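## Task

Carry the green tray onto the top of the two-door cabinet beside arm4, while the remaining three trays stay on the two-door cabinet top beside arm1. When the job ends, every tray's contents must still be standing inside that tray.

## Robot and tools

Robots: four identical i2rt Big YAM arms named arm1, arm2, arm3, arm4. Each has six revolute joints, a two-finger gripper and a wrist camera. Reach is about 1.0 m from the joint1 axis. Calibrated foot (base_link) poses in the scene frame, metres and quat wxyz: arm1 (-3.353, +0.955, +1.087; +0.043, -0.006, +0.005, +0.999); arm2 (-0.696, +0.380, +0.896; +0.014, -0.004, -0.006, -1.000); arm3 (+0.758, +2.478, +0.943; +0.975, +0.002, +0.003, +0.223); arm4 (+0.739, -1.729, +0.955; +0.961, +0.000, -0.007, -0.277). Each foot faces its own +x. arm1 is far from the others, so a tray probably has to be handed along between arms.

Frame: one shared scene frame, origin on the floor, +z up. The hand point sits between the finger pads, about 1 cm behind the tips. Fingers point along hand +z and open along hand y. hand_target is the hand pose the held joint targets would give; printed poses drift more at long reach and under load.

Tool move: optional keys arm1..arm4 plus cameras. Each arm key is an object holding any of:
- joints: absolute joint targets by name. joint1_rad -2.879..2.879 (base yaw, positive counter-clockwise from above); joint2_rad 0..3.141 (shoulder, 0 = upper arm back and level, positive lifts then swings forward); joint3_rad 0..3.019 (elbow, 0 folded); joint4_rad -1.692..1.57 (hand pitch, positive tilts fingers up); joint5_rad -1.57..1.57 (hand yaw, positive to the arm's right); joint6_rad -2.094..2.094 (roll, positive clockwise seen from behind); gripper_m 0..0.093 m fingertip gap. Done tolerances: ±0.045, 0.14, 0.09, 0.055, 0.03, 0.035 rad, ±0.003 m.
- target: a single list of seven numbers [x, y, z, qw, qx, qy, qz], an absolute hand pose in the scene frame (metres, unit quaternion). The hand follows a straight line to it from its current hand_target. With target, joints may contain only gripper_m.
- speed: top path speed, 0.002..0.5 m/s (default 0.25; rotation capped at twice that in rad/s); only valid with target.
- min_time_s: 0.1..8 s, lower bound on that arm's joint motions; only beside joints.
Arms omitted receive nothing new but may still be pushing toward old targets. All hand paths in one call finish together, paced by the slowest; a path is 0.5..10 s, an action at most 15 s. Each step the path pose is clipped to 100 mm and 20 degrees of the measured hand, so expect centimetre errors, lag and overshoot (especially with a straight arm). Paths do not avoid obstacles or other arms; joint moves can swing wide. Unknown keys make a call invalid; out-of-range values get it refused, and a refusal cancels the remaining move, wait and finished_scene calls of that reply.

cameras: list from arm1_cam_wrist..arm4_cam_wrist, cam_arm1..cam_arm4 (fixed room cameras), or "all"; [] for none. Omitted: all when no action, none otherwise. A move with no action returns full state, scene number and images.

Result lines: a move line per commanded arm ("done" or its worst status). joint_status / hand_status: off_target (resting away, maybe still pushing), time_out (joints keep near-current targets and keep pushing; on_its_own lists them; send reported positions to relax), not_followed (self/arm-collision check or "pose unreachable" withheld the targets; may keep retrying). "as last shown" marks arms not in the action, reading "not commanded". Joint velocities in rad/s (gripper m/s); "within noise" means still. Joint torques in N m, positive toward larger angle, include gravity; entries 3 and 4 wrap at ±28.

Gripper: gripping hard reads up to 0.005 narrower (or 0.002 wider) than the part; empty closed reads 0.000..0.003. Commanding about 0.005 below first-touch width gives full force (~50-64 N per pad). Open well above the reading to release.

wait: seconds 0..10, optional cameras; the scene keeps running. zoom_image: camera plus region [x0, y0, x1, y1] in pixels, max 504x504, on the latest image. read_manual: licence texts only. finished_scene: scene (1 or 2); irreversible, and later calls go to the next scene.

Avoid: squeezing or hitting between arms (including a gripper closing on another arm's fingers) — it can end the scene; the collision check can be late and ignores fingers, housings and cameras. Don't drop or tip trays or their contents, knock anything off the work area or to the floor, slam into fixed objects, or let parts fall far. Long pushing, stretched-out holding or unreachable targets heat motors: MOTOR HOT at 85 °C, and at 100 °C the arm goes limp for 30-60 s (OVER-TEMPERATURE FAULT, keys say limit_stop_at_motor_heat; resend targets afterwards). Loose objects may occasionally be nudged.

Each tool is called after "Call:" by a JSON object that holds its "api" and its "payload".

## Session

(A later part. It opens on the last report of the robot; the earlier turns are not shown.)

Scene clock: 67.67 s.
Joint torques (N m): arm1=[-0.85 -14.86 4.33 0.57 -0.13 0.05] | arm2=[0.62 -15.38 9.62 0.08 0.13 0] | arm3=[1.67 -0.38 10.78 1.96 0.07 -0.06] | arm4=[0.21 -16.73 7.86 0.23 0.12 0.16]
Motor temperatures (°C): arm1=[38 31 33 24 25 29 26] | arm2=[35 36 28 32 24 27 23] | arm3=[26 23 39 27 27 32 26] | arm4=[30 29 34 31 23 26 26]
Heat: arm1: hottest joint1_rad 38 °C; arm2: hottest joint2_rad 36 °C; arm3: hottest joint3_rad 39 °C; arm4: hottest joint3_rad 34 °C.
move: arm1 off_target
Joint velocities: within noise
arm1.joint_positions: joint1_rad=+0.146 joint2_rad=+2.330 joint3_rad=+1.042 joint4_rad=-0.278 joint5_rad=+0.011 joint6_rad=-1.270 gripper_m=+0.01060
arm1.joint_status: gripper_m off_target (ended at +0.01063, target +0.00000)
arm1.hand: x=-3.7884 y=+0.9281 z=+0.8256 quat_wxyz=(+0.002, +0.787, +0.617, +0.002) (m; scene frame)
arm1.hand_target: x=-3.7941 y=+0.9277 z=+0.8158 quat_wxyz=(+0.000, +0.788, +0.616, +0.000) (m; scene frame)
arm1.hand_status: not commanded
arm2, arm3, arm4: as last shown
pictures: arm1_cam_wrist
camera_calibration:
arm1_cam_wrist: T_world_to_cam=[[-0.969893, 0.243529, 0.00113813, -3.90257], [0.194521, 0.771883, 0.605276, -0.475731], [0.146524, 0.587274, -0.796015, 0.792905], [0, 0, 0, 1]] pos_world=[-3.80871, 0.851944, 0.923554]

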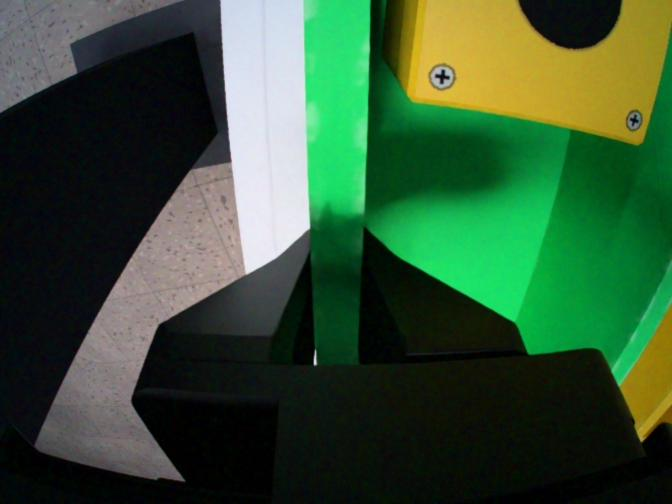

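Call:
{"api": "move", "payload": {"arm1": {"target": [-3.7935, 0.9277, 0.88, 0, 0.788, 0.6157, 0], "speed": 0.1}, "cameras": ["arm1_cam_wrist", "cam_arm1"]}}

Call:
{"api": "zoom_image", "payload": {"camera": "cam_arm1", "region": [230, 170, 430, 290]}}

Scene clock: 70.07 s.
Joint torques (N m): arm1=[-0.44 -19.84 3.14 -0.09 -0.32 0.05] | arm2=[0.56 -15.33 9.58 0.06 0.13 0.02] | arm3=[1.9 -0.21 10.82 2.02 0.1 -0.06] | arm4=[0.26 -16.62 7.83 0.27 0.12 0.16]
Motor temperatures (°C): arm1=[38 31 33 24 25 29 26] | arm2=[35 36 28 32 24 27 23] | arm3=[26 23 40 27 27 32 26] | arm4=[30 29 34 31 23 26 26]
Heat: arm1: hottest joint1_rad 38 °C; arm2: hottest joint2_rad 36 °C; arm3: hottest joint3_rad 40 °C; arm4: hottest joint3_rad 34 °C.
move: arm1 off_target
Joint velocities: within noise
arm1.joint_positions: joint1_rad=+0.146 joint2_rad=+2.228 joint3_rad=+1.004 joint4_rad=-0.370 joint5_rad=+0.017 joint6_rad=-1.270 gripper_m=+0.01060
arm1.joint_status: not commanded
arm1.hand: x=-3.7805 y=+0.9300 z=+0.8637 quat_wxyz=(+0.008, +0.787, +0.617, +0.016) (m; scene frame)
arm1.hand_target: x=-3.7933 y=+0.9278 z=+0.8797 quat_wxyz=(+0.000, +0.788, +0.616, +0.000) (m; scene frame)
arm1.hand_status: off_target (0.021 m and 2.0 deg from the pose sent, 0.055 m and 0.4 deg at the start)
arm2, arm4: as last shown
arm3.joint_positions: joint1_rad=-0.331 joint2_rad=+0.647 joint3_rad=+1.368 joint4_rad=-1.341 joint5_rad=+0.187 joint6_rad=+0.489 gripper_m=+0.09396
arm3.joint_status: not commanded
arm3.hand: x=+1.0113 y=+2.4730 z=+1.4646 quat_wxyz=(-0.457, -0.206, -0.864, -0.057) (m; scene frame)
arm3.hand_target: x=+1.0095 y=+2.4728 z=+1.4774 quat_wxyz=(-0.469, -0.206, -0.857, -0.062) (m; scene frame)
arm3.hand_status: not commanded
pictures: arm1_cam_wrist, cam_arm1
camera_calibration:
arm1_cam_wrist: T_world_to_cam=[[-0.969712, 0.2431, -0.0236789, -3.87293], [0.177343, 0.767424, 0.616125, -0.571939], [0.167951, 0.593265, -0.787293, 0.888768], [0, 0, 0, 1]] pos_world=[-3.80347, 0.853153, 0.9604]

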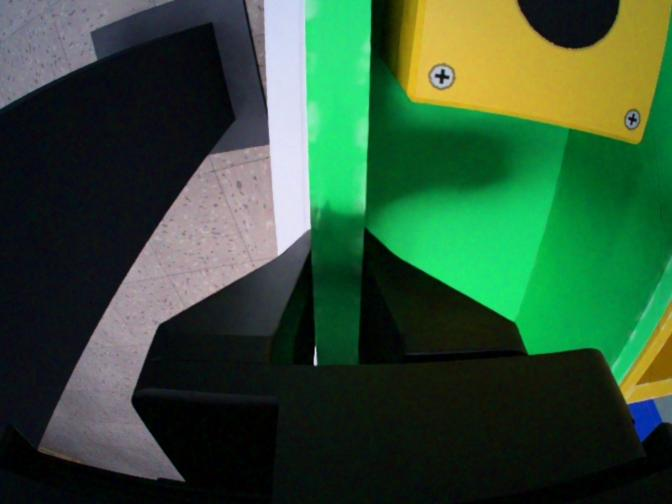

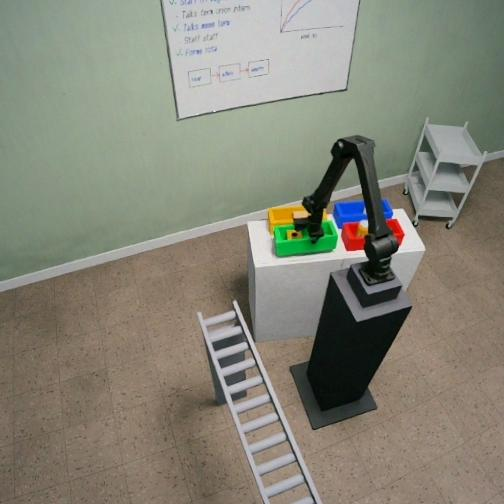

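Scaled by 2.520 from the camera's 504x504 image, which has a finer 720x720 frame.

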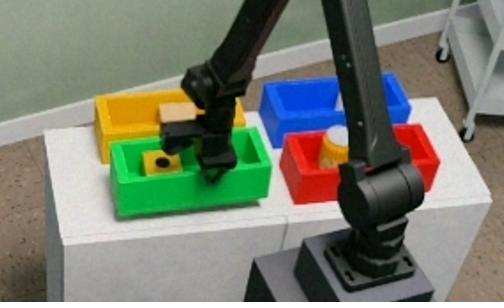

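Call:
{"api": "move", "payload": {"arm1": {"target": [-3.798, 0.926, 1.02, 0, 0.788, 0.6157, 0], "speed": 0.2}}}

Call:
{"api": "move", "payload": {"arm1": {"joints": {"joint1_rad": 1.6055, "joint2_rad": 2.019, "joint3_rad": 1.265, "joint4_rad": -0.817, "joint5_rad": 0.0, "joint6_rad": -1.622}, "min_time_s": 3}, "cameras": ["arm1_cam_wrist", "cam_arm1"]}}

Call:
{"api": "zoom_image", "payload": {"camera": "cam_arm1", "region": [150, 200, 400, 400]}}

Scene clock: 74.00 s.
Joint torques (N m): arm1=[-0.15 -18.02 7.5 -0.16 -0.34 0.08] | arm2=[0.5 -15.38 9.59 0.03 0.13 0.01] | arm3=[1.79 -0.44 10.74 2.02 0.06 -0.07] | arm4=[0.26 -16.67 7.83 0.23 0.12 0.16]
Motor temperatures (°C): arm1=[38 31 33 24 25 29 27] | arm2=[35 36 28 32 24 27 23] | arm3=[26 23 40 27 27 32 26] | arm4=[30 29 34 31 23 26 26]
Heat: arm1: hottest joint1_rad 38 °C; arm2: hottest joint2_rad 36 °C; arm3: hottest joint3_rad 40 °C; arm4: hottest joint3_rad 34 °C.
move: arm1 off_target
Joint velocities: within noise
arm1.joint_positions: joint1_rad=+0.146 joint2_rad=+1.891 joint3_rad=+0.977 joint4_rad=-0.697 joint5_rad=+0.017 joint6_rad=-1.267 gripper_m=+0.01060
arm1.joint_status: not commanded
arm1.hand: x=-3.7799 y=+0.9317 z=+1.0002 quat_wxyz=(+0.013, +0.787, +0.616, +0.022) (m; scene frame)
arm1.hand_target: x=-3.7973 y=+0.9261 z=+1.0198 quat_wxyz=(+0.000, +0.788, +0.616, +0.000) (m; scene frame)
arm1.hand_status: off_target (0.027 m and 2.9 deg from the pose sent, 0.157 m and 2.0 deg at the start)
arm2, arm3, arm4: as last shown
pictures: none

Scene clock: 77.63 s.
Joint torques (N m): arm1=[-1.03 -17.9 12.18 -0.21 -0.49 -0.14] | arm2=[0.56 -15.38 9.59 0.03 0.13 0.01] | arm3=[1.9 -0.38 10.85 2.03 0.09 -0.05] | arm4=[0.26 -16.73 7.79 0.25 0.11 0.16]
Motor temperatures (°C): arm1=[38 31 33 24 25 29 27] | arm2=[34 36 28 32 24 27 23] | arm3=[26 23 40 27 27 32 26] | arm4=[30 29 34 31 23 26 26]
Heat: arm1: hottest joint1_rad 38 °C; arm2: hottest joint2_rad 36 °C; arm3: hottest joint3_rad 40 °C; arm4: hottest joint3_rad 34 °C.
move: arm1 done
Joint velocities: within noise
arm1.joint_positions: joint1_rad=+1.613 joint2_rad=+2.023 joint3_rad=+1.196 joint4_rad=-0.809 joint5_rad=+0.008 joint6_rad=-1.609 gripper_m=+0.01060
arm1.joint_status: all done
arm1.hand: x=-3.3750 y=+0.4639 z=+1.0051 quat_wxyz=(+0.003, +0.002, +1.000, +0.027) (m; scene frame)
arm1.hand_target: x=-3.3790 y=+0.4296 z=+1.0254 quat_wxyz=(+0.006, +0.000, +1.000, -0.006) (m; scene frame)
arm1.hand_status: not commanded
arm2, arm3: as last shown
arm4.joint_positions: joint1_rad=+0.101 joint2_rad=+1.626 joint3_rad=+1.188 joint4_rad=-1.122 joint5_rad=+0.000 joint6_rad=+1.542 gripper_m=+0.09398
arm4.joint_status: not commanded
arm4.hand: x=+1.1483 y=-1.9330 z=+1.0569 quat_wxyz=(-0.011, -0.842, -0.539, -0.008) (m; scene frame)
arm4.hand_target: x=+1.1455 y=-1.9284 z=+1.0563 quat_wxyz=(-0.006, -0.843, -0.537, -0.005) (m; scene frame)
arm4.hand_status: not commanded
pictures: arm1_cam_wrist, cam_arm1
camera_calibration:
arm1_cam_wrist: T_world_to_cam=[[-0.0101021, -0.998883, -0.0461634, 0.474413], [-0.800273, -0.0196039, 0.599315, -3.29067], [-0.59955, 0.0429977, -0.799181, -1.11454], [0, 0, 0, 1]] pos_world=[-3.29686, 0.457295, 1.10333]

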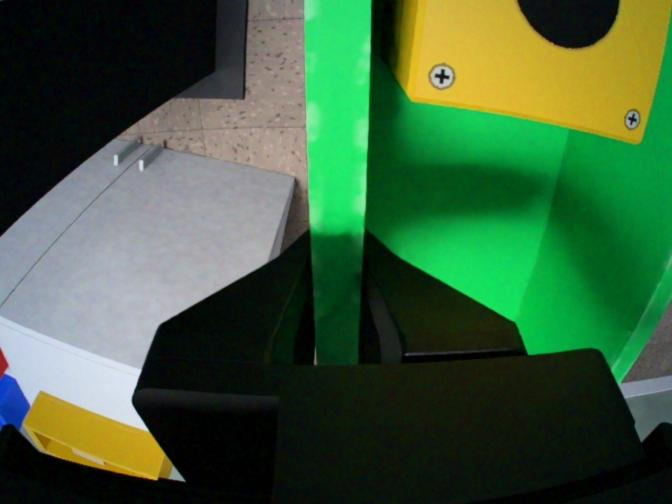

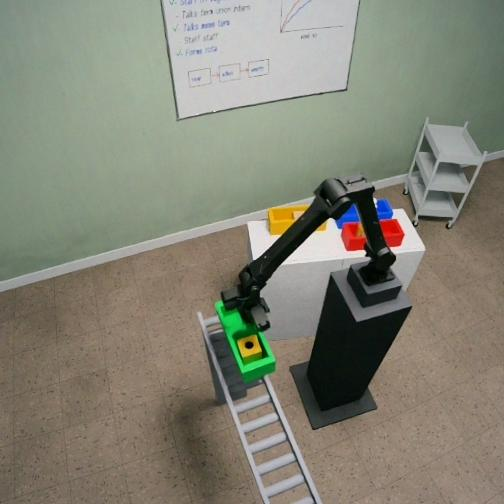

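Scaled by 2.016 from the camera's 504x504 image, which has a finer 720x720 frame.

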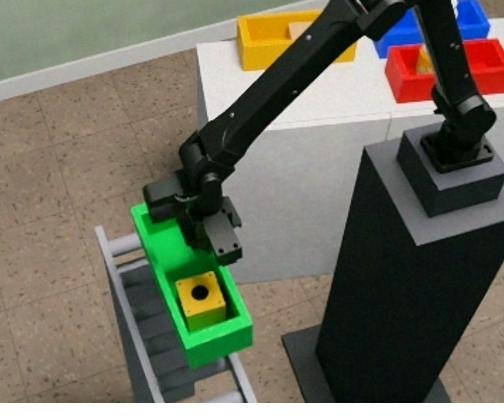

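Call:
{"api": "move", "payload": {"arm1": {"target": [-3.384, 0.3955, 0.978, -0.0347, 0, 0.9988, -0.033], "speed": 0.15}, "cameras": ["arm1_cam_wrist", "cam_arm1"]}}

Call:
{"api": "zoom_image", "payload": {"camera": "cam_arm1", "region": [170, 270, 320, 400]}}

Scene clock: 80.23 s.
Joint torques (N m): arm1=[0.44 -20.01 11.23 0.84 -0.29 0.03] | arm2=[0.56 -15.33 9.59 0.08 0.12 0] | arm3=[1.9 -0.32 10.85 2.07 0.07 -0.08] | arm4=[0.32 -16.67 7.82 0.23 0.11 0.16]
Motor temperatures (°C): arm1=[38 32 33 24 25 29 27] | arm2=[34 36 28 32 24 27 23] | arm3=[26 23 40 27 27 32 26] | arm4=[30 29 34 31 23 26 26]
Heat: arm1: hottest joint1_rad 38 °C; arm2: hottest joint2_rad 36 °C; arm3: hottest joint3_rad 40 °C; arm4: hottest joint3_rad 34 °C.
move: arm1 off_target
Joint velocities: within noise
arm1.joint_positions: joint1_rad=+1.613 joint2_rad=+2.146 joint3_rad=+1.251 joint4_rad=-0.714 joint5_rad=+0.084 joint6_rad=-1.609 gripper_m=+0.01060
arm1.joint_status: not commanded
arm1.hand: x=-3.3885 y=+0.4410 z=+0.9579 quat_wxyz=(-0.035, +0.002, +0.999, +0.016) (m; scene frame)
arm1.hand_target: x=-3.3836 y=+0.3980 z=+0.9805 quat_wxyz=(-0.034, +0.000, +0.999, -0.033) (m; scene frame)
arm1.hand_status: off_target (0.050 m and 5.6 deg from the pose sent, 0.074 m and 8.1 deg at the start)
arm2, arm3, arm4: as last shown
pictures: arm1_cam_wrist, cam_arm1
camera_calibration:
arm1_cam_wrist: T_world_to_cam=[[-0.0100087, -0.999684, -0.023078, 0.427804], [-0.752061, -0.00768481, 0.659049, -3.17288], [-0.659018, 0.0239523, -0.751746, -1.39793], [0, 0, 0, 1]] pos_world=[-3.30317, 0.436769, 1.05007]

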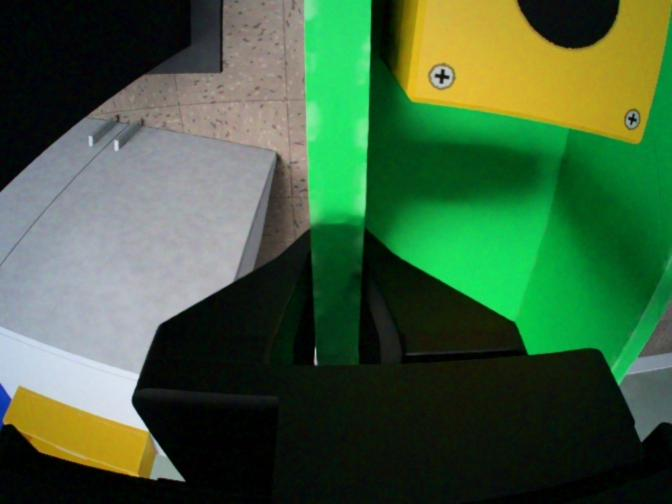

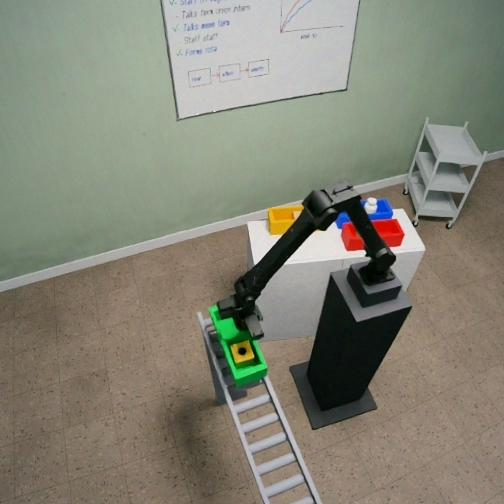

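Scaled by 3.360 from the camera's 504x504 image, which has a finer 720x720 frame.

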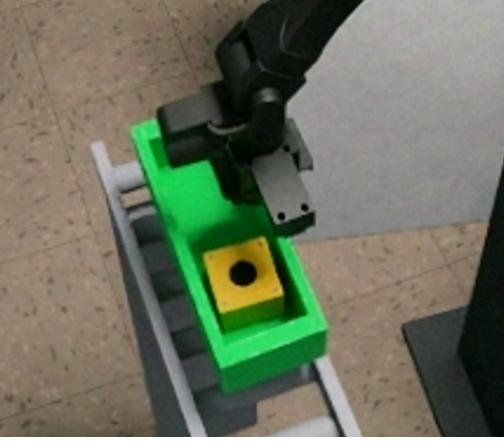

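Call:
{"api": "move", "payload": {"arm1": {"target": [-3.380, 0.379, 0.950, -0.0347, 0, 0.9979, -0.055], "speed": 0.12}, "cameras": ["cam_arm1"]}}

Call:
{"api": "zoom_image", "payload": {"camera": "cam_arm1", "region": [170, 270, 320, 400]}}

Scene clock: 83.40 s.
Joint torques (N m): arm1=[0.38 -20.31 11.23 1.1 -0.32 0.04] | arm2=[0.56 -15.5 9.58 0.02 0.12 0.01] | arm3=[1.73 -0.26 10.77 2.04 0.09 -0.04] | arm4=[0.21 -16.73 7.83 0.21 0.12 0.16]
Motor temperatures (°C): arm1=[38 32 33 24 25 29 27] | arm2=[34 37 28 32 24 27 23] | arm3=[26 23 40 27 27 32 26] | arm4=[30 29 34 31 23 26 26]
Heat: arm1: hottest joint1_rad 38 °C; arm2: hottest joint2_rad 37 °C; arm3: hottest joint3_rad 40 °C; arm4: hottest joint3_rad 34 °C.
move: arm1 off_target
Joint velocities: within noise
arm1.joint_positions: joint1_rad=+1.619 joint2_rad=+2.212 joint3_rad=+1.270 joint4_rad=-0.629 joint5_rad=+0.084 joint6_rad=-1.609 gripper_m=+0.01060
arm1.joint_status: not commanded
arm1.hand: x=-3.3856 y=+0.4270 z=+0.9294 quat_wxyz=(-0.036, +0.000, +0.999, -0.004) (m; scene frame)
arm1.hand_target: x=-3.3797 y=+0.3816 z=+0.9529 quat_wxyz=(-0.034, +0.000, +0.998, -0.055) (m; scene frame)
arm1.hand_status: off_target (0.053 m and 5.9 deg from the pose sent, 0.063 m and 8.1 deg at the start)
arm2.joint_positions: joint1_rad=+0.080 joint2_rad=+1.662 joint3_rad=+1.208 joint4_rad=-1.101 joint5_rad=+0.000 joint6_rad=+0.100 gripper_m=+0.09401
arm2.joint_status: not commanded
arm2.hand: x=-1.1640 y=+0.3310 z=+0.9861 quat_wxyz=(-0.006, -1.000, -0.004, +0.012) (m; scene frame)
arm2.hand_target: x=-1.1592 y=+0.3322 z=+0.9842 quat_wxyz=(-0.005, -1.000, +0.000, +0.004) (m; scene frame)
arm2.hand_status: not commanded
arm3, arm4: as last shown
pictures: cam_arm1

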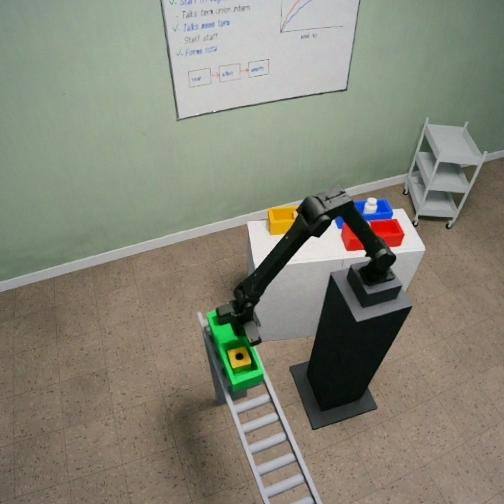

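Scaled by 3.360 from the camera's 504x504 image, which has a finer 720x720 frame.

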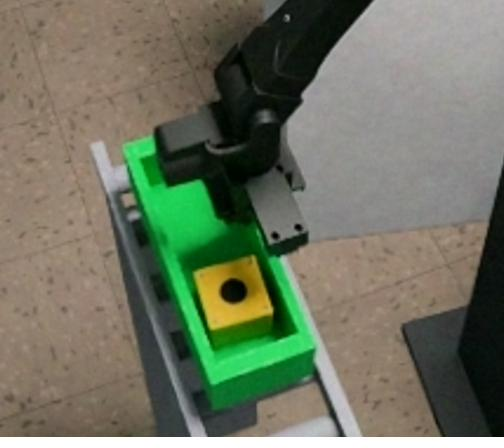

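Call:
{"api": "move", "payload": {"arm1": {"target": [-3.380, 0.3816, 0.926, -0.0347, 0, 0.9979, -0.055], "speed": 0.06}, "cameras": ["cam_arm1", "arm1_cam_wrist"]}}

Call:
{"api": "zoom_image", "payload": {"camera": "cam_arm1", "region": [170, 270, 320, 400]}}

Scene clock: 85.10 s.
Joint torques (N m): arm1=[0.44 -20.19 10.36 1.18 -0.24 0.07] | arm2=[0.5 -15.5 9.58 0.06 0.12 0.01] | arm3=[1.61 -0.32 10.74 1.98 0.07 -0.06] | arm4=[0.21 -16.67 7.84 0.24 0.12 0.17]
Motor temperatures (°C): arm1=[38 32 33 24 25 29 27] | arm2=[34 37 28 32 24 27 23] | arm3=[26 23 40 27 27 32 26] | arm4=[30 29 34 31 23 26 26]
Heat: arm1: hottest joint1_rad 38 °C; arm2: hottest joint2_rad 37 °C; arm3: hottest joint3_rad 40 °C; arm4: hottest joint3_rad 34 °C.
move: arm1 off_target
Joint velocities: within noise
arm1.joint_positions: joint1_rad=+1.620 joint2_rad=+2.254 joint3_rad=+1.273 joint4_rad=-0.582 joint5_rad=+0.081 joint6_rad=-1.608 gripper_m=+0.01060
arm1.joint_status: not commanded
arm1.hand: x=-3.3842 y=+0.4264 z=+0.9087 quat_wxyz=(-0.035, +0.000, +0.999, -0.008) (m; scene frame)
arm1.hand_target: x=-3.3798 y=+0.3838 z=+0.9285 quat_wxyz=(-0.034, +0.000, +0.998, -0.055) (m; scene frame)
arm1.hand_status: off_target (0.048 m and 5.4 deg from the pose sent, 0.046 m and 5.9 deg at the start)
arm2, arm3, arm4: as last shown
pictures: arm1_cam_wrist, cam_arm1
camera_calibration:
arm1_cam_wrist: T_world_to_cam=[[-0.00371101, -0.999713, 0.0236832, 0.390941], [-0.75288, 0.0183804, 0.657902, -3.15014], [-0.658148, -0.0153891, -0.752731, -1.41114], [0, 0, 0, 1]] pos_world=[-3.29897, 0.427013, 1.00101]

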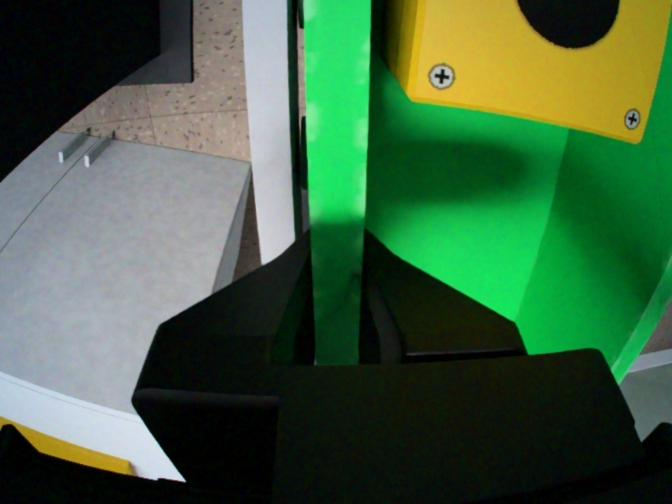

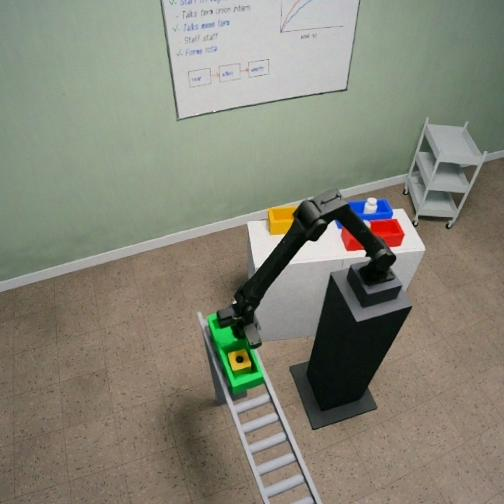

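Scaled by 3.360 from the camera's 504x504 image, which has a finer 720x720 frame.

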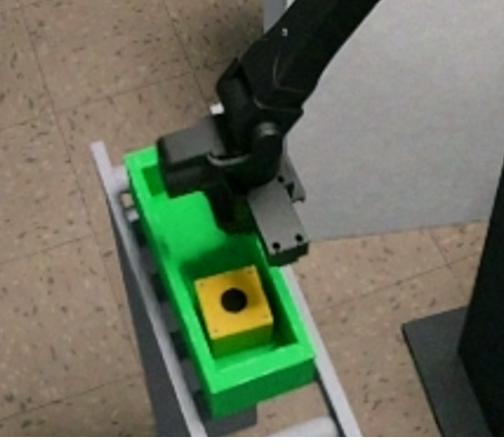

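Call:
{"api": "move", "payload": {"arm1": {"target": [-3.380, 0.3838, 0.914, -0.0347, 0, 0.9979, -0.055], "speed": 0.05}, "cameras": ["cam_arm1", "arm1_cam_wrist"]}}

Call:
{"api": "zoom_image", "payload": {"camera": "cam_arm1", "region": [170, 270, 320, 400]}}

Scene clock: 86.43 s.
Joint torques (N m): arm1=[0.26 -18.55 10.14 1.46 -0.16 0.03] | arm2=[0.5 -15.44 9.61 0.05 0.13 0.01] | arm3=[1.67 -0.15 10.82 2.02 0.09 -0.06] | arm4=[0.21 -16.62 7.82 0.25 0.12 0.16]
Motor temperatures (°C): arm1=[38 32 33 24 25 29 27] | arm2=[34 37 28 32 24 27 23] | arm3=[26 23 40 27 27 31 26] | arm4=[30 29 34 31 23 26 26]
Heat: arm1: hottest joint1_rad 38 °C; arm2: hottest joint2_rad 37 °C; arm3: hottest joint3_rad 40 °C; arm4: hottest joint3_rad 34 °C.
move: arm1 off_target
Joint velocities: within noise
arm1.joint_positions: joint1_rad=+1.620 joint2_rad=+2.256 joint3_rad=+1.273 joint4_rad=-0.565 joint5_rad=+0.079 joint6_rad=-1.608 gripper_m=+0.01060
arm1.joint_status: not commanded
arm1.hand: x=-3.3839 y=+0.4229 z=+0.9076 quat_wxyz=(-0.034, +0.000, +0.999, -0.015) (m; scene frame)
arm1.hand_target: x=-3.3798 y=+0.3857 z=+0.9162 quat_wxyz=(-0.034, +0.000, +0.998, -0.055) (m; scene frame)
arm1.hand_status: off_target (0.040 m and 4.6 deg from the pose sent, 0.043 m and 5.4 deg at the start)
arm2, arm3, arm4: as last shown
pictures: arm1_cam_wrist, cam_arm1
camera_calibration:
arm1_cam_wrist: T_world_to_cam=[[-0.00386565, -0.999262, 0.0382209, 0.3736], [-0.753993, 0.0280191, 0.656284, -3.15552], [-0.656871, -0.0262813, -0.753545, -1.40205], [0, 0, 0, 1]] pos_world=[-3.29876, 0.424892, 1.00013]

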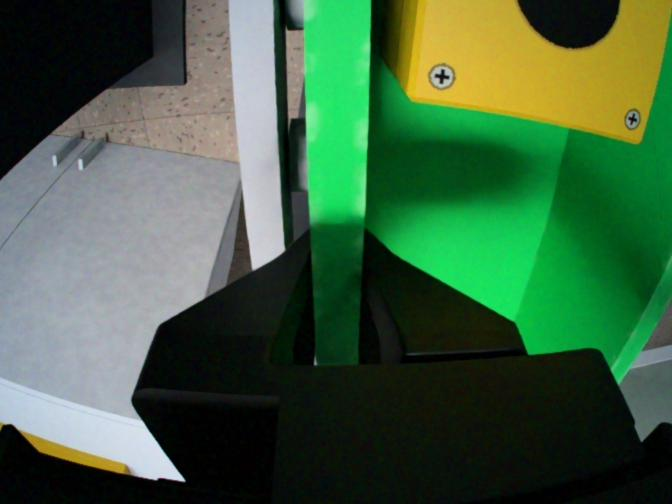

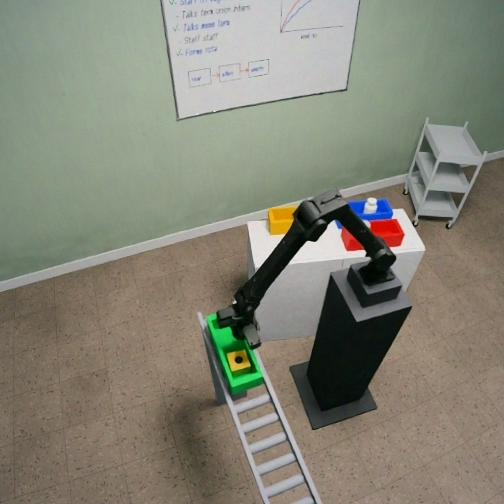

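Scaled by 3.360 from the camera's 504x504 image, which has a finer 720x720 frame.

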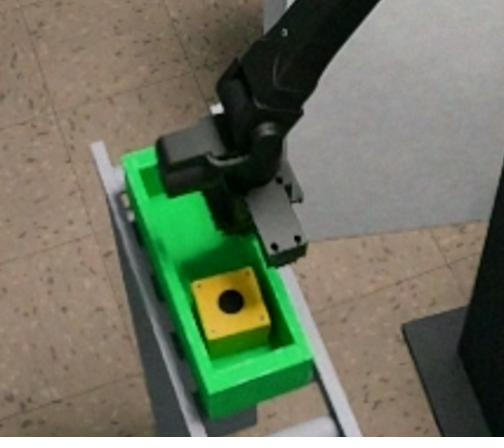

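Call:
{"api": "move", "payload": {"arm1": {"target": [-3.3798, 0.3857, 1.09, -0.0347, 0, 0.9979, -0.055], "speed": 0.4, "joints": {"gripper_m": 0.07}}, "cameras": ["cam_arm1", "cam_arm2", "arm2_cam_wrist"]}}

Scene clock: 89.63 s.
Joint torques (N m): arm1=[0.62 -16.67 10.99 -0.16 -0.11 0.09] | arm2=[0.56 -15.44 9.58 -0.01 0.14 0.01] | arm3=[1.73 -0.32 10.78 2.09 0.1 -0.06] | arm4=[0.21 -16.56 7.84 0.23 0.12 0.16]
Motor temperatures (°C): arm1=[38 32 33 24 25 29 27] | arm2=[34 37 28 32 24 27 23] | arm3=[26 23 40 27 27 31 26] | arm4=[30 29 34 30 23 26 26]
Heat: arm1: hottest joint1_rad 38 °C; arm2: hottest joint2_rad 37 °C; arm3: hottest joint3_rad 40 °C; arm4: hottest joint3_rad 34 °C.
move: arm1 off_target
Joint velocities: within noise
arm1.joint_positions: joint1_rad=+1.622 joint2_rad=+1.932 joint3_rad=+1.334 joint4_rad=-0.866 joint5_rad=+0.079 joint6_rad=-1.608 gripper_m=+0.06993
arm1.joint_status: all done
arm1.hand: x=-3.3865 y=+0.3947 z=+1.0926 quat_wxyz=(-0.035, +0.001, +0.998, -0.058) (m; scene frame)
arm1.hand_target: x=-3.3798 y=+0.3860 z=+1.0901 quat_wxyz=(-0.035, +0.000, +0.998, -0.055) (m; scene frame)
arm1.hand_status: off_target (0.012 m and 0.4 deg from the pose sent, 0.186 m and 4.6 deg at the start; pose on its path clipped on 5 of 41 steps)
arm2, arm3, arm4: as last shown
pictures: arm2_cam_wrist, cam_arm1, cam_arm2
camera_calibration:
arm2_cam_wrist: T_world_to_cam=[[-0.0147371, 0.999863, -0.00754301, -0.342222], [0.826633, 0.0164274, 0.562501, 0.405881], [0.562548, 0.00205434, -0.826762, 1.59217], [0, 0, 0, 1]] pos_world=[-1.23623, 0.332236, 1.08546]

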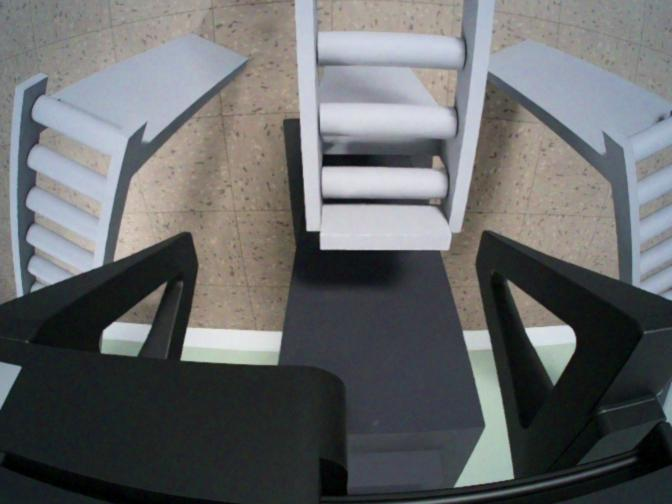

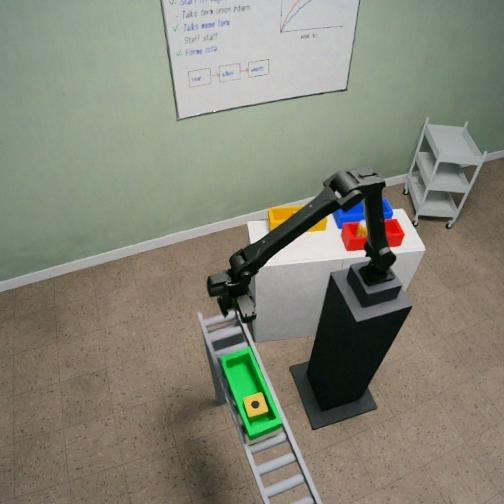

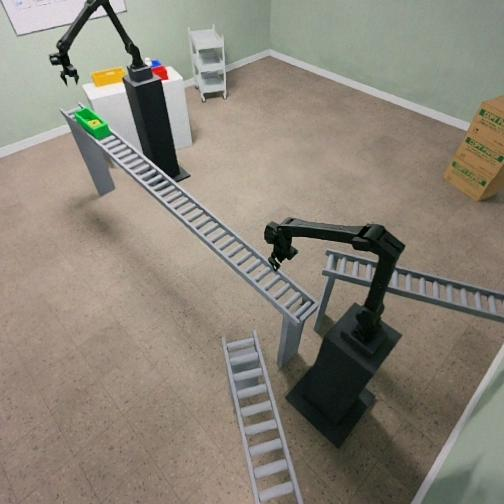

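Call:
{"api": "move", "payload": {"arm1": {"joints": {"joint1_rad": 0.089, "joint2_rad": 0.637, "joint3_rad": 1.388, "joint4_rad": -1.274, "joint5_rad": 0.0, "joint6_rad": -0.454}, "min_time_s": 3}, "cameras": ["cam_arm2", "arm2_cam_wrist"]}}

Scene clock: 93.97 s.
Joint torques (N m): arm1=[-1.79 2.37 12.55 1.11 -0.19 0.11] | arm2=[0.5 -15.38 9.55 0.06 0.14 0] | arm3=[2.37 -0.44 10.77 2.03 0.09 -0.06] | arm4=[0.26 -16.67 7.86 0.24 0.12 0.15]
Motor temperatures (°C): arm1=[38 32 34 24 25 28 27] | arm2=[34 37 28 32 24 27 23] | arm3=[26 23 40 27 27 31 26] | arm4=[30 29 34 30 23 26 26]
Heat: arm1: hottest joint1_rad 38 °C; arm2: hottest joint2_rad 37 °C; arm3: hottest joint3_rad 40 °C; arm4: hottest joint3_rad 34 °C.
move: arm1 done
Joint velocities: within noise
arm1.joint_positions: joint1_rad=+0.101 joint2_rad=+0.631 joint3_rad=+1.345 joint4_rad=-1.257 joint5_rad=+0.003 joint6_rad=-0.466 gripper_m=+0.06994
arm1.joint_status: all done
arm1.hand: x=-3.6162 y=+0.9581 z=+1.6145 quat_wxyz=(-0.105, +0.849, +0.205, -0.475) (m; scene frame)
arm1.hand_target: x=-3.6110 y=+0.9610 z=+1.6309 quat_wxyz=(-0.106, +0.847, +0.194, -0.484) (m; scene frame)
arm1.hand_status: not commanded
arm2, arm4: as last shown
arm3.joint_positions: joint1_rad=-0.331 joint2_rad=+0.647 joint3_rad=+1.368 joint4_rad=-1.341 joint5_rad=+0.187 joint6_rad=+0.489 gripper_m=+0.09396
arm3.joint_status: not commanded
arm3.hand: x=+1.0113 y=+2.4730 z=+1.4646 quat_wxyz=(-0.457, -0.206, -0.864, -0.057) (m; scene frame)
arm3.hand_target: x=+1.0095 y=+2.4728 z=+1.4774 quat_wxyz=(-0.469, -0.206, -0.857, -0.062) (m; scene frame)
arm3.hand_status: not commanded
pictures: arm2_cam_wrist, cam_arm2
camera_calibration:
arm2_cam_wrist: T_world_to_cam=[[-0.0147371, 0.999863, -0.00754301, -0.342222], [0.826633, 0.0164274, 0.562501, 0.405881], [0.562548, 0.00205434, -0.826762, 1.59217], [0, 0, 0, 1]] pos_world=[-1.23623, 0.332236, 1.08546]

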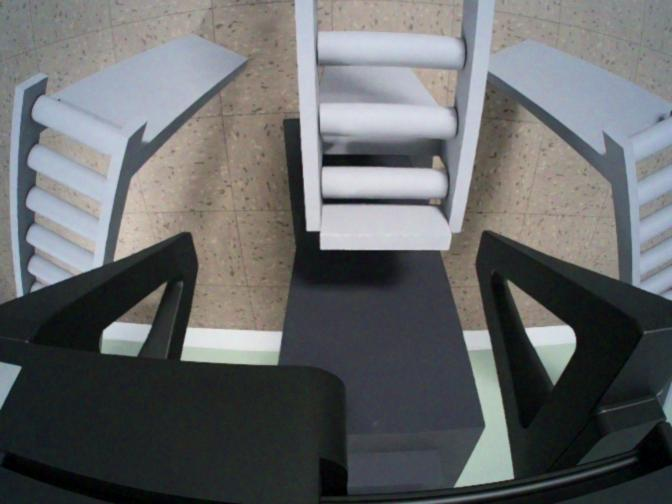

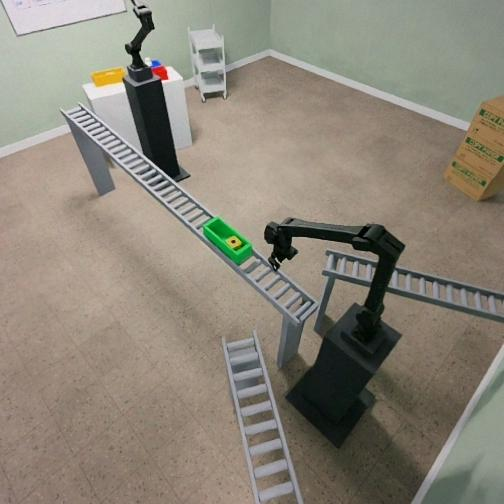

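Call:
{"api": "wait", "payload": {"seconds": 2.0, "cameras": ["cam_arm2", "arm2_cam_wrist"]}}

Scene clock: 96.23 s.
Joint torques (N m): arm1=[-1.55 1.96 12.52 1.14 -0.17 0.11] | arm2=[0.56 -15.38 9.57 0.03 0.14 0] | arm3=[2.08 -0.32 10.76 2.07 0.08 -0.07] | arm4=[0.32 -16.62 7.82 0.24 0.12 0.16]
Motor temperatures (°C): arm1=[38 32 34 24 25 28 27] | arm2=[34 37 28 32 24 26 23] | arm3=[26 23 40 27 27 31 26] | arm4=[30 29 34 30 23 26 26]
Heat: arm1: hottest joint1_rad 38 °C; arm2: hottest joint2_rad 37 °C; arm3: hottest joint3_rad 40 °C; arm4: hottest joint3_rad 34 °C.
Joint velocities: within noise
arm1.joint_positions: joint1_rad=+0.101 joint2_rad=+0.631 joint3_rad=+1.345 joint4_rad=-1.257 joint5_rad=+0.003 joint6_rad=-0.465 gripper_m=+0.06994
arm1.joint_status: all done
arm1.hand: x=-3.6162 y=+0.9581 z=+1.6145 quat_wxyz=(-0.105, +0.849, +0.205, -0.475) (m; scene frame)
arm1.hand_target: x=-3.6110 y=+0.9610 z=+1.6309 quat_wxyz=(-0.106, +0.847, +0.194, -0.484) (m; scene frame)
arm1.hand_status: not commanded
arm2.joint_positions: joint1_rad=+0.080 joint2_rad=+1.662 joint3_rad=+1.208 joint4_rad=-1.101 joint5_rad=+0.000 joint6_rad=+0.100 gripper_m=+0.09401
arm2.joint_status: not commanded
arm2.hand: x=-1.1640 y=+0.3310 z=+0.9861 quat_wxyz=(-0.006, -1.000, -0.004, +0.012) (m; scene frame)
arm2.hand_target: x=-1.1592 y=+0.3322 z=+0.9842 quat_wxyz=(-0.005, -1.000, +0.000, +0.004) (m; scene frame)
arm2.hand_status: not commanded
arm3.joint_positions: joint1_rad=-0.331 joint2_rad=+0.647 joint3_rad=+1.368 joint4_rad=-1.341 joint5_rad=+0.187 joint6_rad=+0.489 gripper_m=+0.09396
arm3.joint_status: not commanded
arm3.hand: x=+1.0113 y=+2.4730 z=+1.4646 quat_wxyz=(-0.457, -0.206, -0.864, -0.057) (m; scene frame)
arm3.hand_target: x=+1.0095 y=+2.4728 z=+1.4774 quat_wxyz=(-0.469, -0.206, -0.857, -0.062) (m; scene frame)
arm3.hand_status: not commanded
arm4.joint_positions: joint1_rad=+0.101 joint2_rad=+1.626 joint3_rad=+1.188 joint4_rad=-1.122 joint5_rad=+0.000 joint6_rad=+1.542 gripper_m=+0.09398
arm4.joint_status: not commanded
arm4.hand: x=+1.1483 y=-1.9330 z=+1.0569 quat_wxyz=(-0.011, -0.842, -0.539, -0.008) (m; scene frame)
arm4.hand_target: x=+1.1455 y=-1.9284 z=+1.0563 quat_wxyz=(-0.006, -0.843, -0.537, -0.005) (m; scene frame)
arm4.hand_status: not commanded
wait: 2.00 s; at rest from the start
pictures: arm2_cam_wrist, cam_arm2
camera_calibration:
arm2_cam_wrist: T_world_to_cam=[[-0.0147371, 0.999863, -0.00754301, -0.342222], [0.826633, 0.0164274, 0.562501, 0.405881], [0.562548, 0.00205434, -0.826762, 1.59217], [0, 0, 0, 1]] pos_world=[-1.23623, 0.332236, 1.08546]

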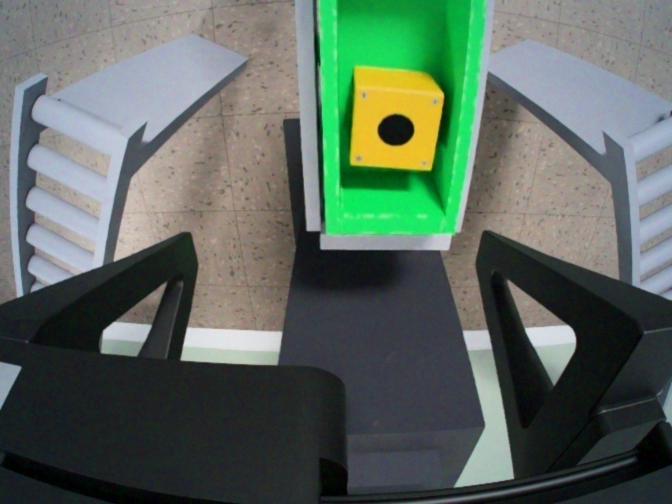

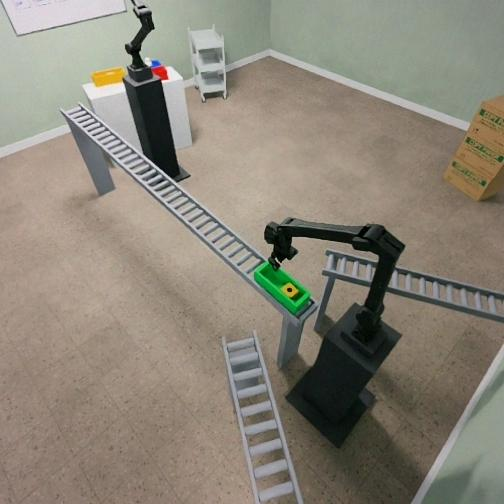

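Call:
{"api": "zoom_image", "payload": {"camera": "arm2_cam_wrist", "region": [270, 0, 530, 260]}}

Scaled by 1.938 from the camera's 672x504 image, which has a finer 960x720 frame.

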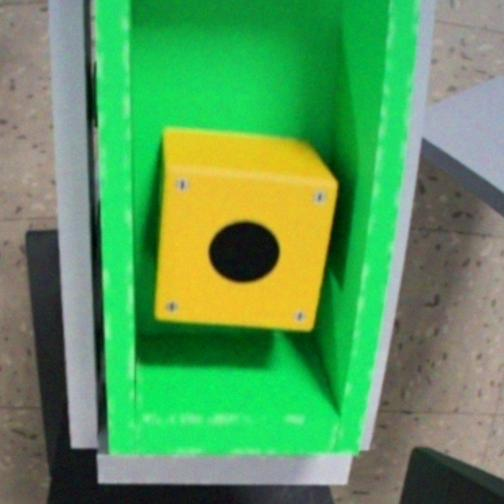

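Call:
{"api": "move", "payload": {"arm2": {"target": [-1.205, 0.434, 0.835, 0, 0.99993, 0.0122, 0], "speed": 0.25}, "cameras": ["arm2_cam_wrist"]}}

Call:
{"api": "zoom_image", "payload": {"camera": "arm2_cam_wrist", "region": [160, 0, 560, 400]}}

Scene clock: 103.97 s.
Joint torques (N m): arm1=[-1.96 2.2 12.6 1.17 -0.2 0.13] | arm2=[0.38 -17.26 10.73 0.73 0.11 -0.14] | arm3=[1.85 -0.44 10.82 1.99 0.08 -0.06] | arm4=[0.15 -16.67 7.82 0.25 0.11 0.17]
Motor temperatures (°C): arm1=[38 31 35 24 25 28 26] | arm2=[34 37 28 32 24 26 23] | arm3=[26 23 40 27 27 31 25] | arm4=[30 29 34 30 23 26 26]
Heat: arm1: hottest joint1_rad 38 °C; arm2: hottest joint2_rad 37 °C; arm3: hottest joint3_rad 40 °C; arm4: hottest joint3_rad 34 °C.
move: arm2 off_target
Joint velocities: within noise
arm1, arm3, arm4: as last shown
arm2.joint_positions: joint1_rad=-0.125 joint2_rad=+1.976 joint3_rad=+1.187 joint4_rad=-0.822 joint5_rad=+0.012 joint6_rad=-0.119 gripper_m=+0.09401
arm2.joint_status: not commanded
arm2.hand: x=-1.1869 y=+0.4300 z=+0.8321 quat_wxyz=(-0.002, -1.000, -0.011, -0.016) (m; scene frame)
arm2.hand_target: x=-1.2044 y=+0.4339 z=+0.8354 quat_wxyz=(+0.000, -1.000, -0.012, +0.000) (m; scene frame)
arm2.hand_status: off_target (0.019 m and 1.9 deg from the pose sent, 0.187 m and 1.9 deg at the start)
pictures: arm2_cam_wrist
camera_calibration:
arm2_cam_wrist: T_world_to_cam=[[-0.0293735, 0.999568, 0.000986505, -0.467058], [0.793088, 0.0227052, 0.608683, 0.428804], [0.608398, 0.0186616, -0.793413, 1.49708], [0, 0, 0, 1]] pos_world=[-1.26462, 0.429182, 0.927259]

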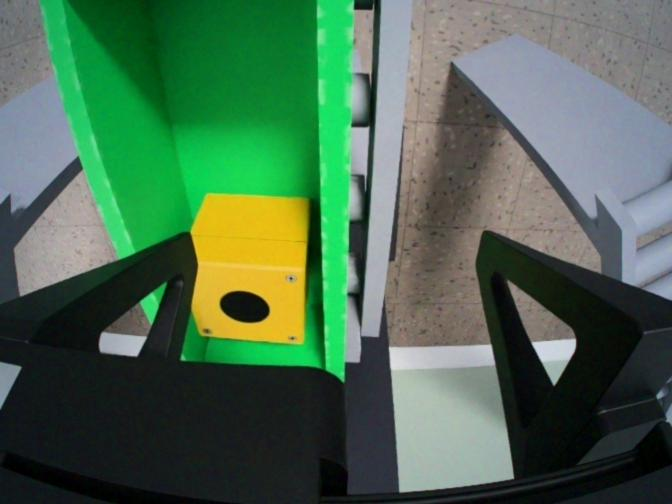

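Scaled by 1.260 from the camera's 672x504 image, which has a finer 960x720 frame.

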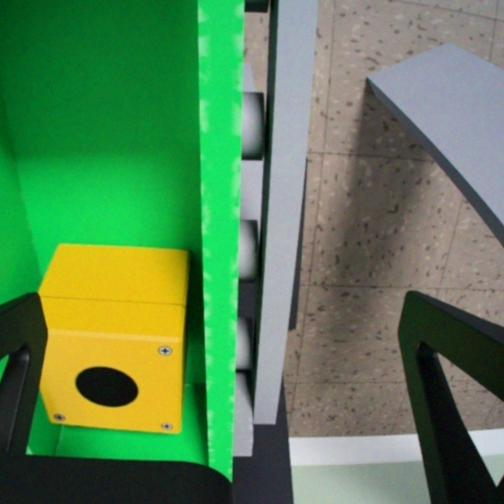

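Call:
{"api": "move", "payload": {"arm2": {"target": [-1.2225, 0.4365, 0.803, 0, 0.9998, 0.0122, -0.02], "speed": 0.2}, "cameras": ["arm2_cam_wrist"]}}

Call:
{"api": "zoom_image", "payload": {"camera": "arm2_cam_wrist", "region": [160, 0, 560, 400]}}

Scene clock: 109.57 s.
Joint torques (N m): arm1=[-1.55 2.43 12.53 1.13 -0.17 0.11] | arm2=[0.09 -17.61 10.4 0.85 0.01 -0.15] | arm3=[2.08 -0.21 10.71 2.03 0.07 -0.05] | arm4=[0.21 -16.67 7.8 0.24 0.11 0.16]
Motor temperatures (°C): arm1=[38 31 36 24 25 28 26] | arm2=[34 37 28 32 24 26 23] | arm3=[26 23 41 27 27 31 25] | arm4=[30 29 34 30 23 26 26]
Heat: arm1: hottest joint1_rad 38 °C; arm2: hottest joint2_rad 37 °C; arm3: hottest joint3_rad 41 °C; arm4: hottest joint3_rad 34 °C.
move: arm2 off_target
Joint velocities: within noise
arm1, arm3, arm4: as last shown
arm2.joint_positions: joint1_rad=-0.125 joint2_rad=+2.045 joint3_rad=+1.204 joint4_rad=-0.726 joint5_rad=+0.009 joint6_rad=-0.123 gripper_m=+0.09401
arm2.joint_status: not commanded
arm2.hand: x=-1.2056 y=+0.4310 z=+0.8032 quat_wxyz=(-0.001, -1.000, -0.013, +0.006) (m; scene frame)
arm2.hand_target: x=-1.2221 y=+0.4364 z=+0.8034 quat_wxyz=(+0.000, -1.000, -0.012, +0.020) (m; scene frame)
arm2.hand_status: off_target (0.018 m and 1.6 deg from the pose sent, 0.046 m and 4.2 deg at the start)
pictures: arm2_cam_wrist
camera_calibration:
arm2_cam_wrist: T_world_to_cam=[[-0.032857, 0.999452, 0.00409381, -0.475173], [0.819586, 0.0245993, 0.572428, 0.521546], [0.572013, 0.0221635, -0.819945, 1.46142], [0, 0, 0, 1]] pos_world=[-1.27902, 0.429692, 0.901683]

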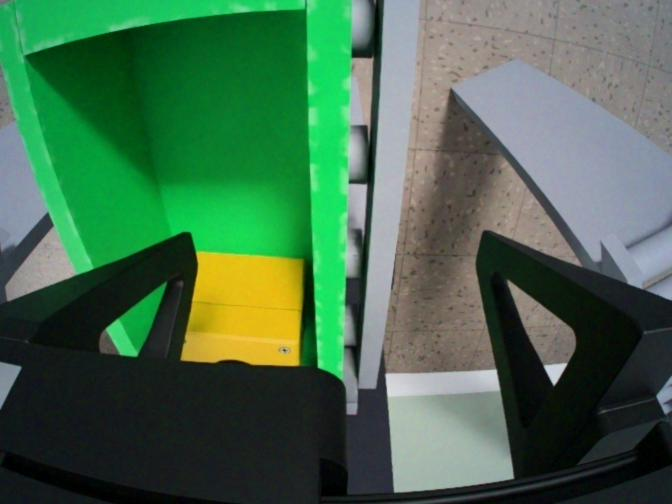

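Scaled by 1.260 from the camera's 672x504 image, which has a finer 960x720 frame.

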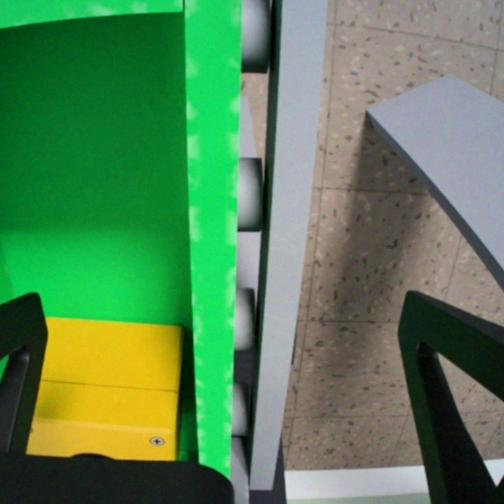

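Call:
{"api": "move", "payload": {"arm2": {"target": [-1.2065, 0.4344, 0.751, 0, 0.9998, 0.0122, -0.02], "speed": 0.12}, "cameras": ["arm2_cam_wrist", "cam_arm2"]}}

Call:
{"api": "zoom_image", "payload": {"camera": "cam_arm2", "region": [210, 200, 360, 350]}}

Call:
{"api": "zoom_image", "payload": {"camera": "arm2_cam_wrist", "region": [160, 0, 560, 400]}}

Scene clock: 116.33 s.
Joint torques (N m): arm1=[-1.49 2.14 12.49 1.24 -0.16 0.11] | arm2=[0.21 -17.61 6.82 0.95 0.02 -0.14] | arm3=[1.79 -0.26 10.77 2 0.08 -0.06] | arm4=[0.15 -16.79 7.83 0.27 0.12 0.17]
Motor temperatures (°C): arm1=[38 31 36 24 25 28 26] | arm2=[34 37 29 32 24 26 23] | arm3=[26 23 41 27 27 31 25] | arm4=[30 29 34 30 23 26 26]
Heat: arm1: hottest joint1_rad 38 °C; arm2: hottest joint2_rad 37 °C; arm3: hottest joint3_rad 41 °C; arm4: hottest joint3_rad 34 °C.
move: arm2 done
Joint velocities: within noise
arm1, arm3, arm4: as last shown
arm2.joint_positions: joint1_rad=-0.125 joint2_rad=+2.125 joint3_rad=+1.185 joint4_rad=-0.593 joint5_rad=+0.009 joint6_rad=-0.124 gripper_m=+0.09401
arm2.joint_status: not commanded
arm2.hand: x=-1.2080 y=+0.4308 z=+0.7597 quat_wxyz=(+0.001, -1.000, -0.013, +0.022) (m; scene frame)
arm2.hand_target: x=-1.2062 y=+0.4343 z=+0.7511 quat_wxyz=(+0.000, -1.000, -0.012, +0.020) (m; scene frame)
arm2.hand_status: done (0.010 m and 0.3 deg from the pose sent, 0.052 m and 1.6 deg at the start)
pictures: arm2_cam_wrist, cam_arm2
camera_calibration:
arm2_cam_wrist: T_world_to_cam=[[-0.0327526, 0.999429, 0.00834086, -0.477896], [0.837655, 0.0228967, 0.54572, 0.591245], [0.545217, 0.0248605, -0.837926, 1.40728], [0, 0, 0, 1]] pos_world=[-1.27819, 0.429099, 0.860532]

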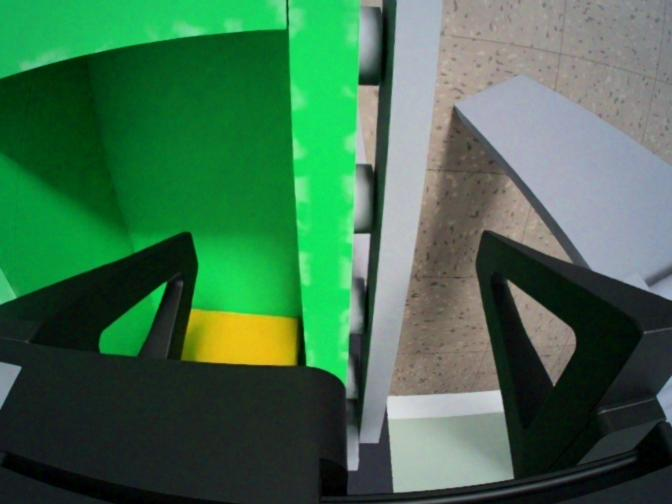

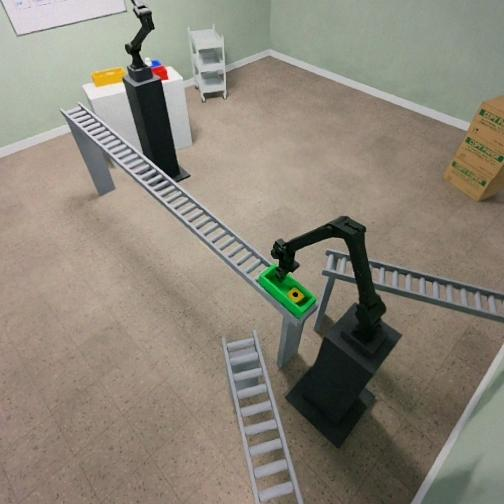

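Scaled by 3.360 from the camera's 504x504 image, which has a finer 720x720 frame.

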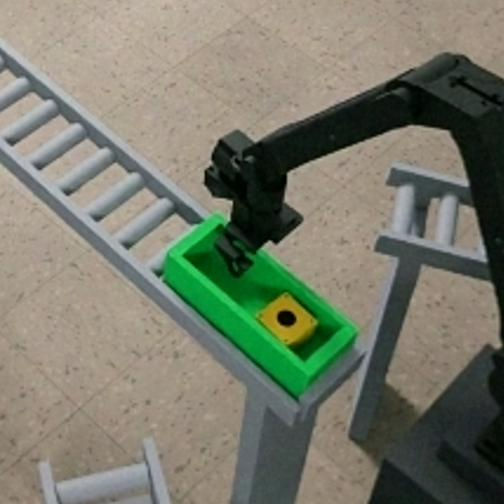

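Scaled by 1.260 from the camera's 672x504 image, which has a finer 960x720 frame.

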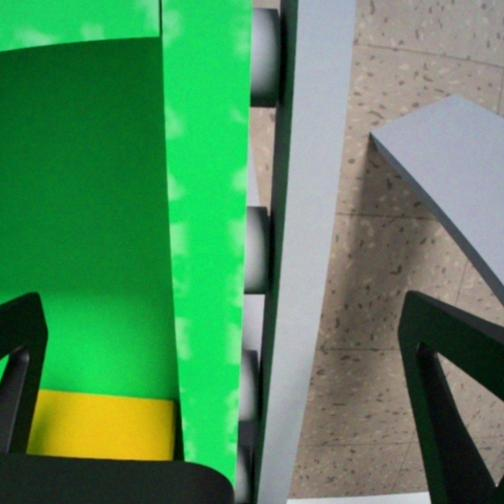

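Call:
{"api": "move", "payload": {"arm2": {"target": [-1.174, 0.432, 0.7465, 0, 0.9998, 0.0122, -0.02], "speed": 0.1}, "cameras": ["arm2_cam_wrist"]}}

Call:
{"api": "zoom_image", "payload": {"camera": "arm2_cam_wrist", "region": [160, 0, 560, 400]}}

Scene clock: 121.90 s.
Joint torques (N m): arm1=[-1.96 2.26 12.51 1.22 -0.18 0.1] | arm2=[0.03 -18.37 5.72 0.88 0.02 -0.15] | arm3=[1.79 -0.15 10.74 2.02 0.08 -0.04] | arm4=[0.21 -16.67 7.83 0.24 0.12 0.17]
Motor temperatures (°C): arm1=[38 30 37 24 25 28 26] | arm2=[34 37 29 32 24 26 23] | arm3=[26 23 41 27 27 31 25] | arm4=[30 29 34 30 23 26 26]
Heat: arm1: hottest joint1_rad 38 °C; arm2: hottest joint2_rad 37 °C; arm3: hottest joint3_rad 41 °C; arm4: hottest joint3_rad 34 °C.
move: arm2 done
Joint velocities: within noise
arm1, arm3, arm4: as last shown
arm2.joint_positions: joint1_rad=-0.125 joint2_rad=+2.108 joint3_rad=+1.083 joint4_rad=-0.525 joint5_rad=+0.009 joint6_rad=-0.126 gripper_m=+0.09401
arm2.joint_status: not commanded
arm2.hand: x=-1.1729 y=+0.4272 z=+0.7461 quat_wxyz=(+0.000, -1.000, -0.014, +0.015) (m; scene frame)
arm2.hand_target: x=-1.1740 y=+0.4320 z=+0.7466 quat_wxyz=(+0.000, -1.000, -0.012, +0.020) (m; scene frame)
arm2.hand_status: done (0.005 m and 0.7 deg from the pose sent, 0.037 m and 0.3 deg at the start)
pictures: arm2_cam_wrist
camera_calibration:
arm2_cam_wrist: T_world_to_cam=[[-0.0352571, 0.999358, 0.00635158, -0.474479], [0.828958, 0.0256943, 0.558721, 0.548152], [0.558199, 0.0249641, -0.829331, 1.38558], [0, 0, 0, 1]] pos_world=[-1.24455, 0.4255, 0.845856]

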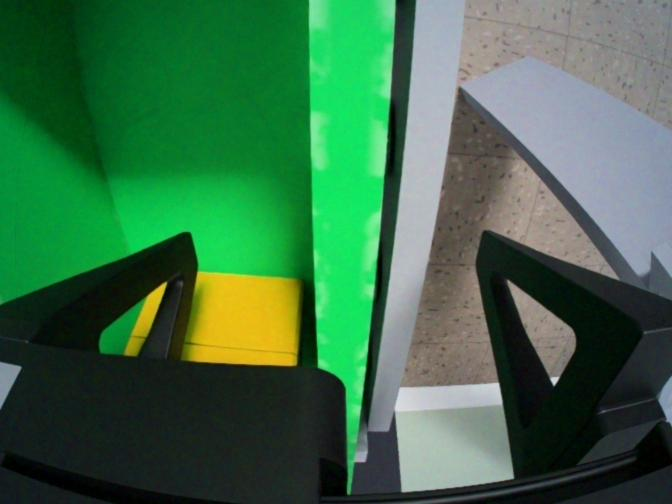

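Scaled by 1.260 from the camera's 672x504 image, which has a finer 960x720 frame.

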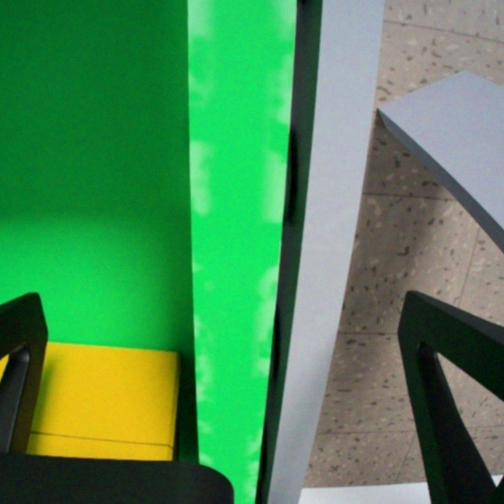

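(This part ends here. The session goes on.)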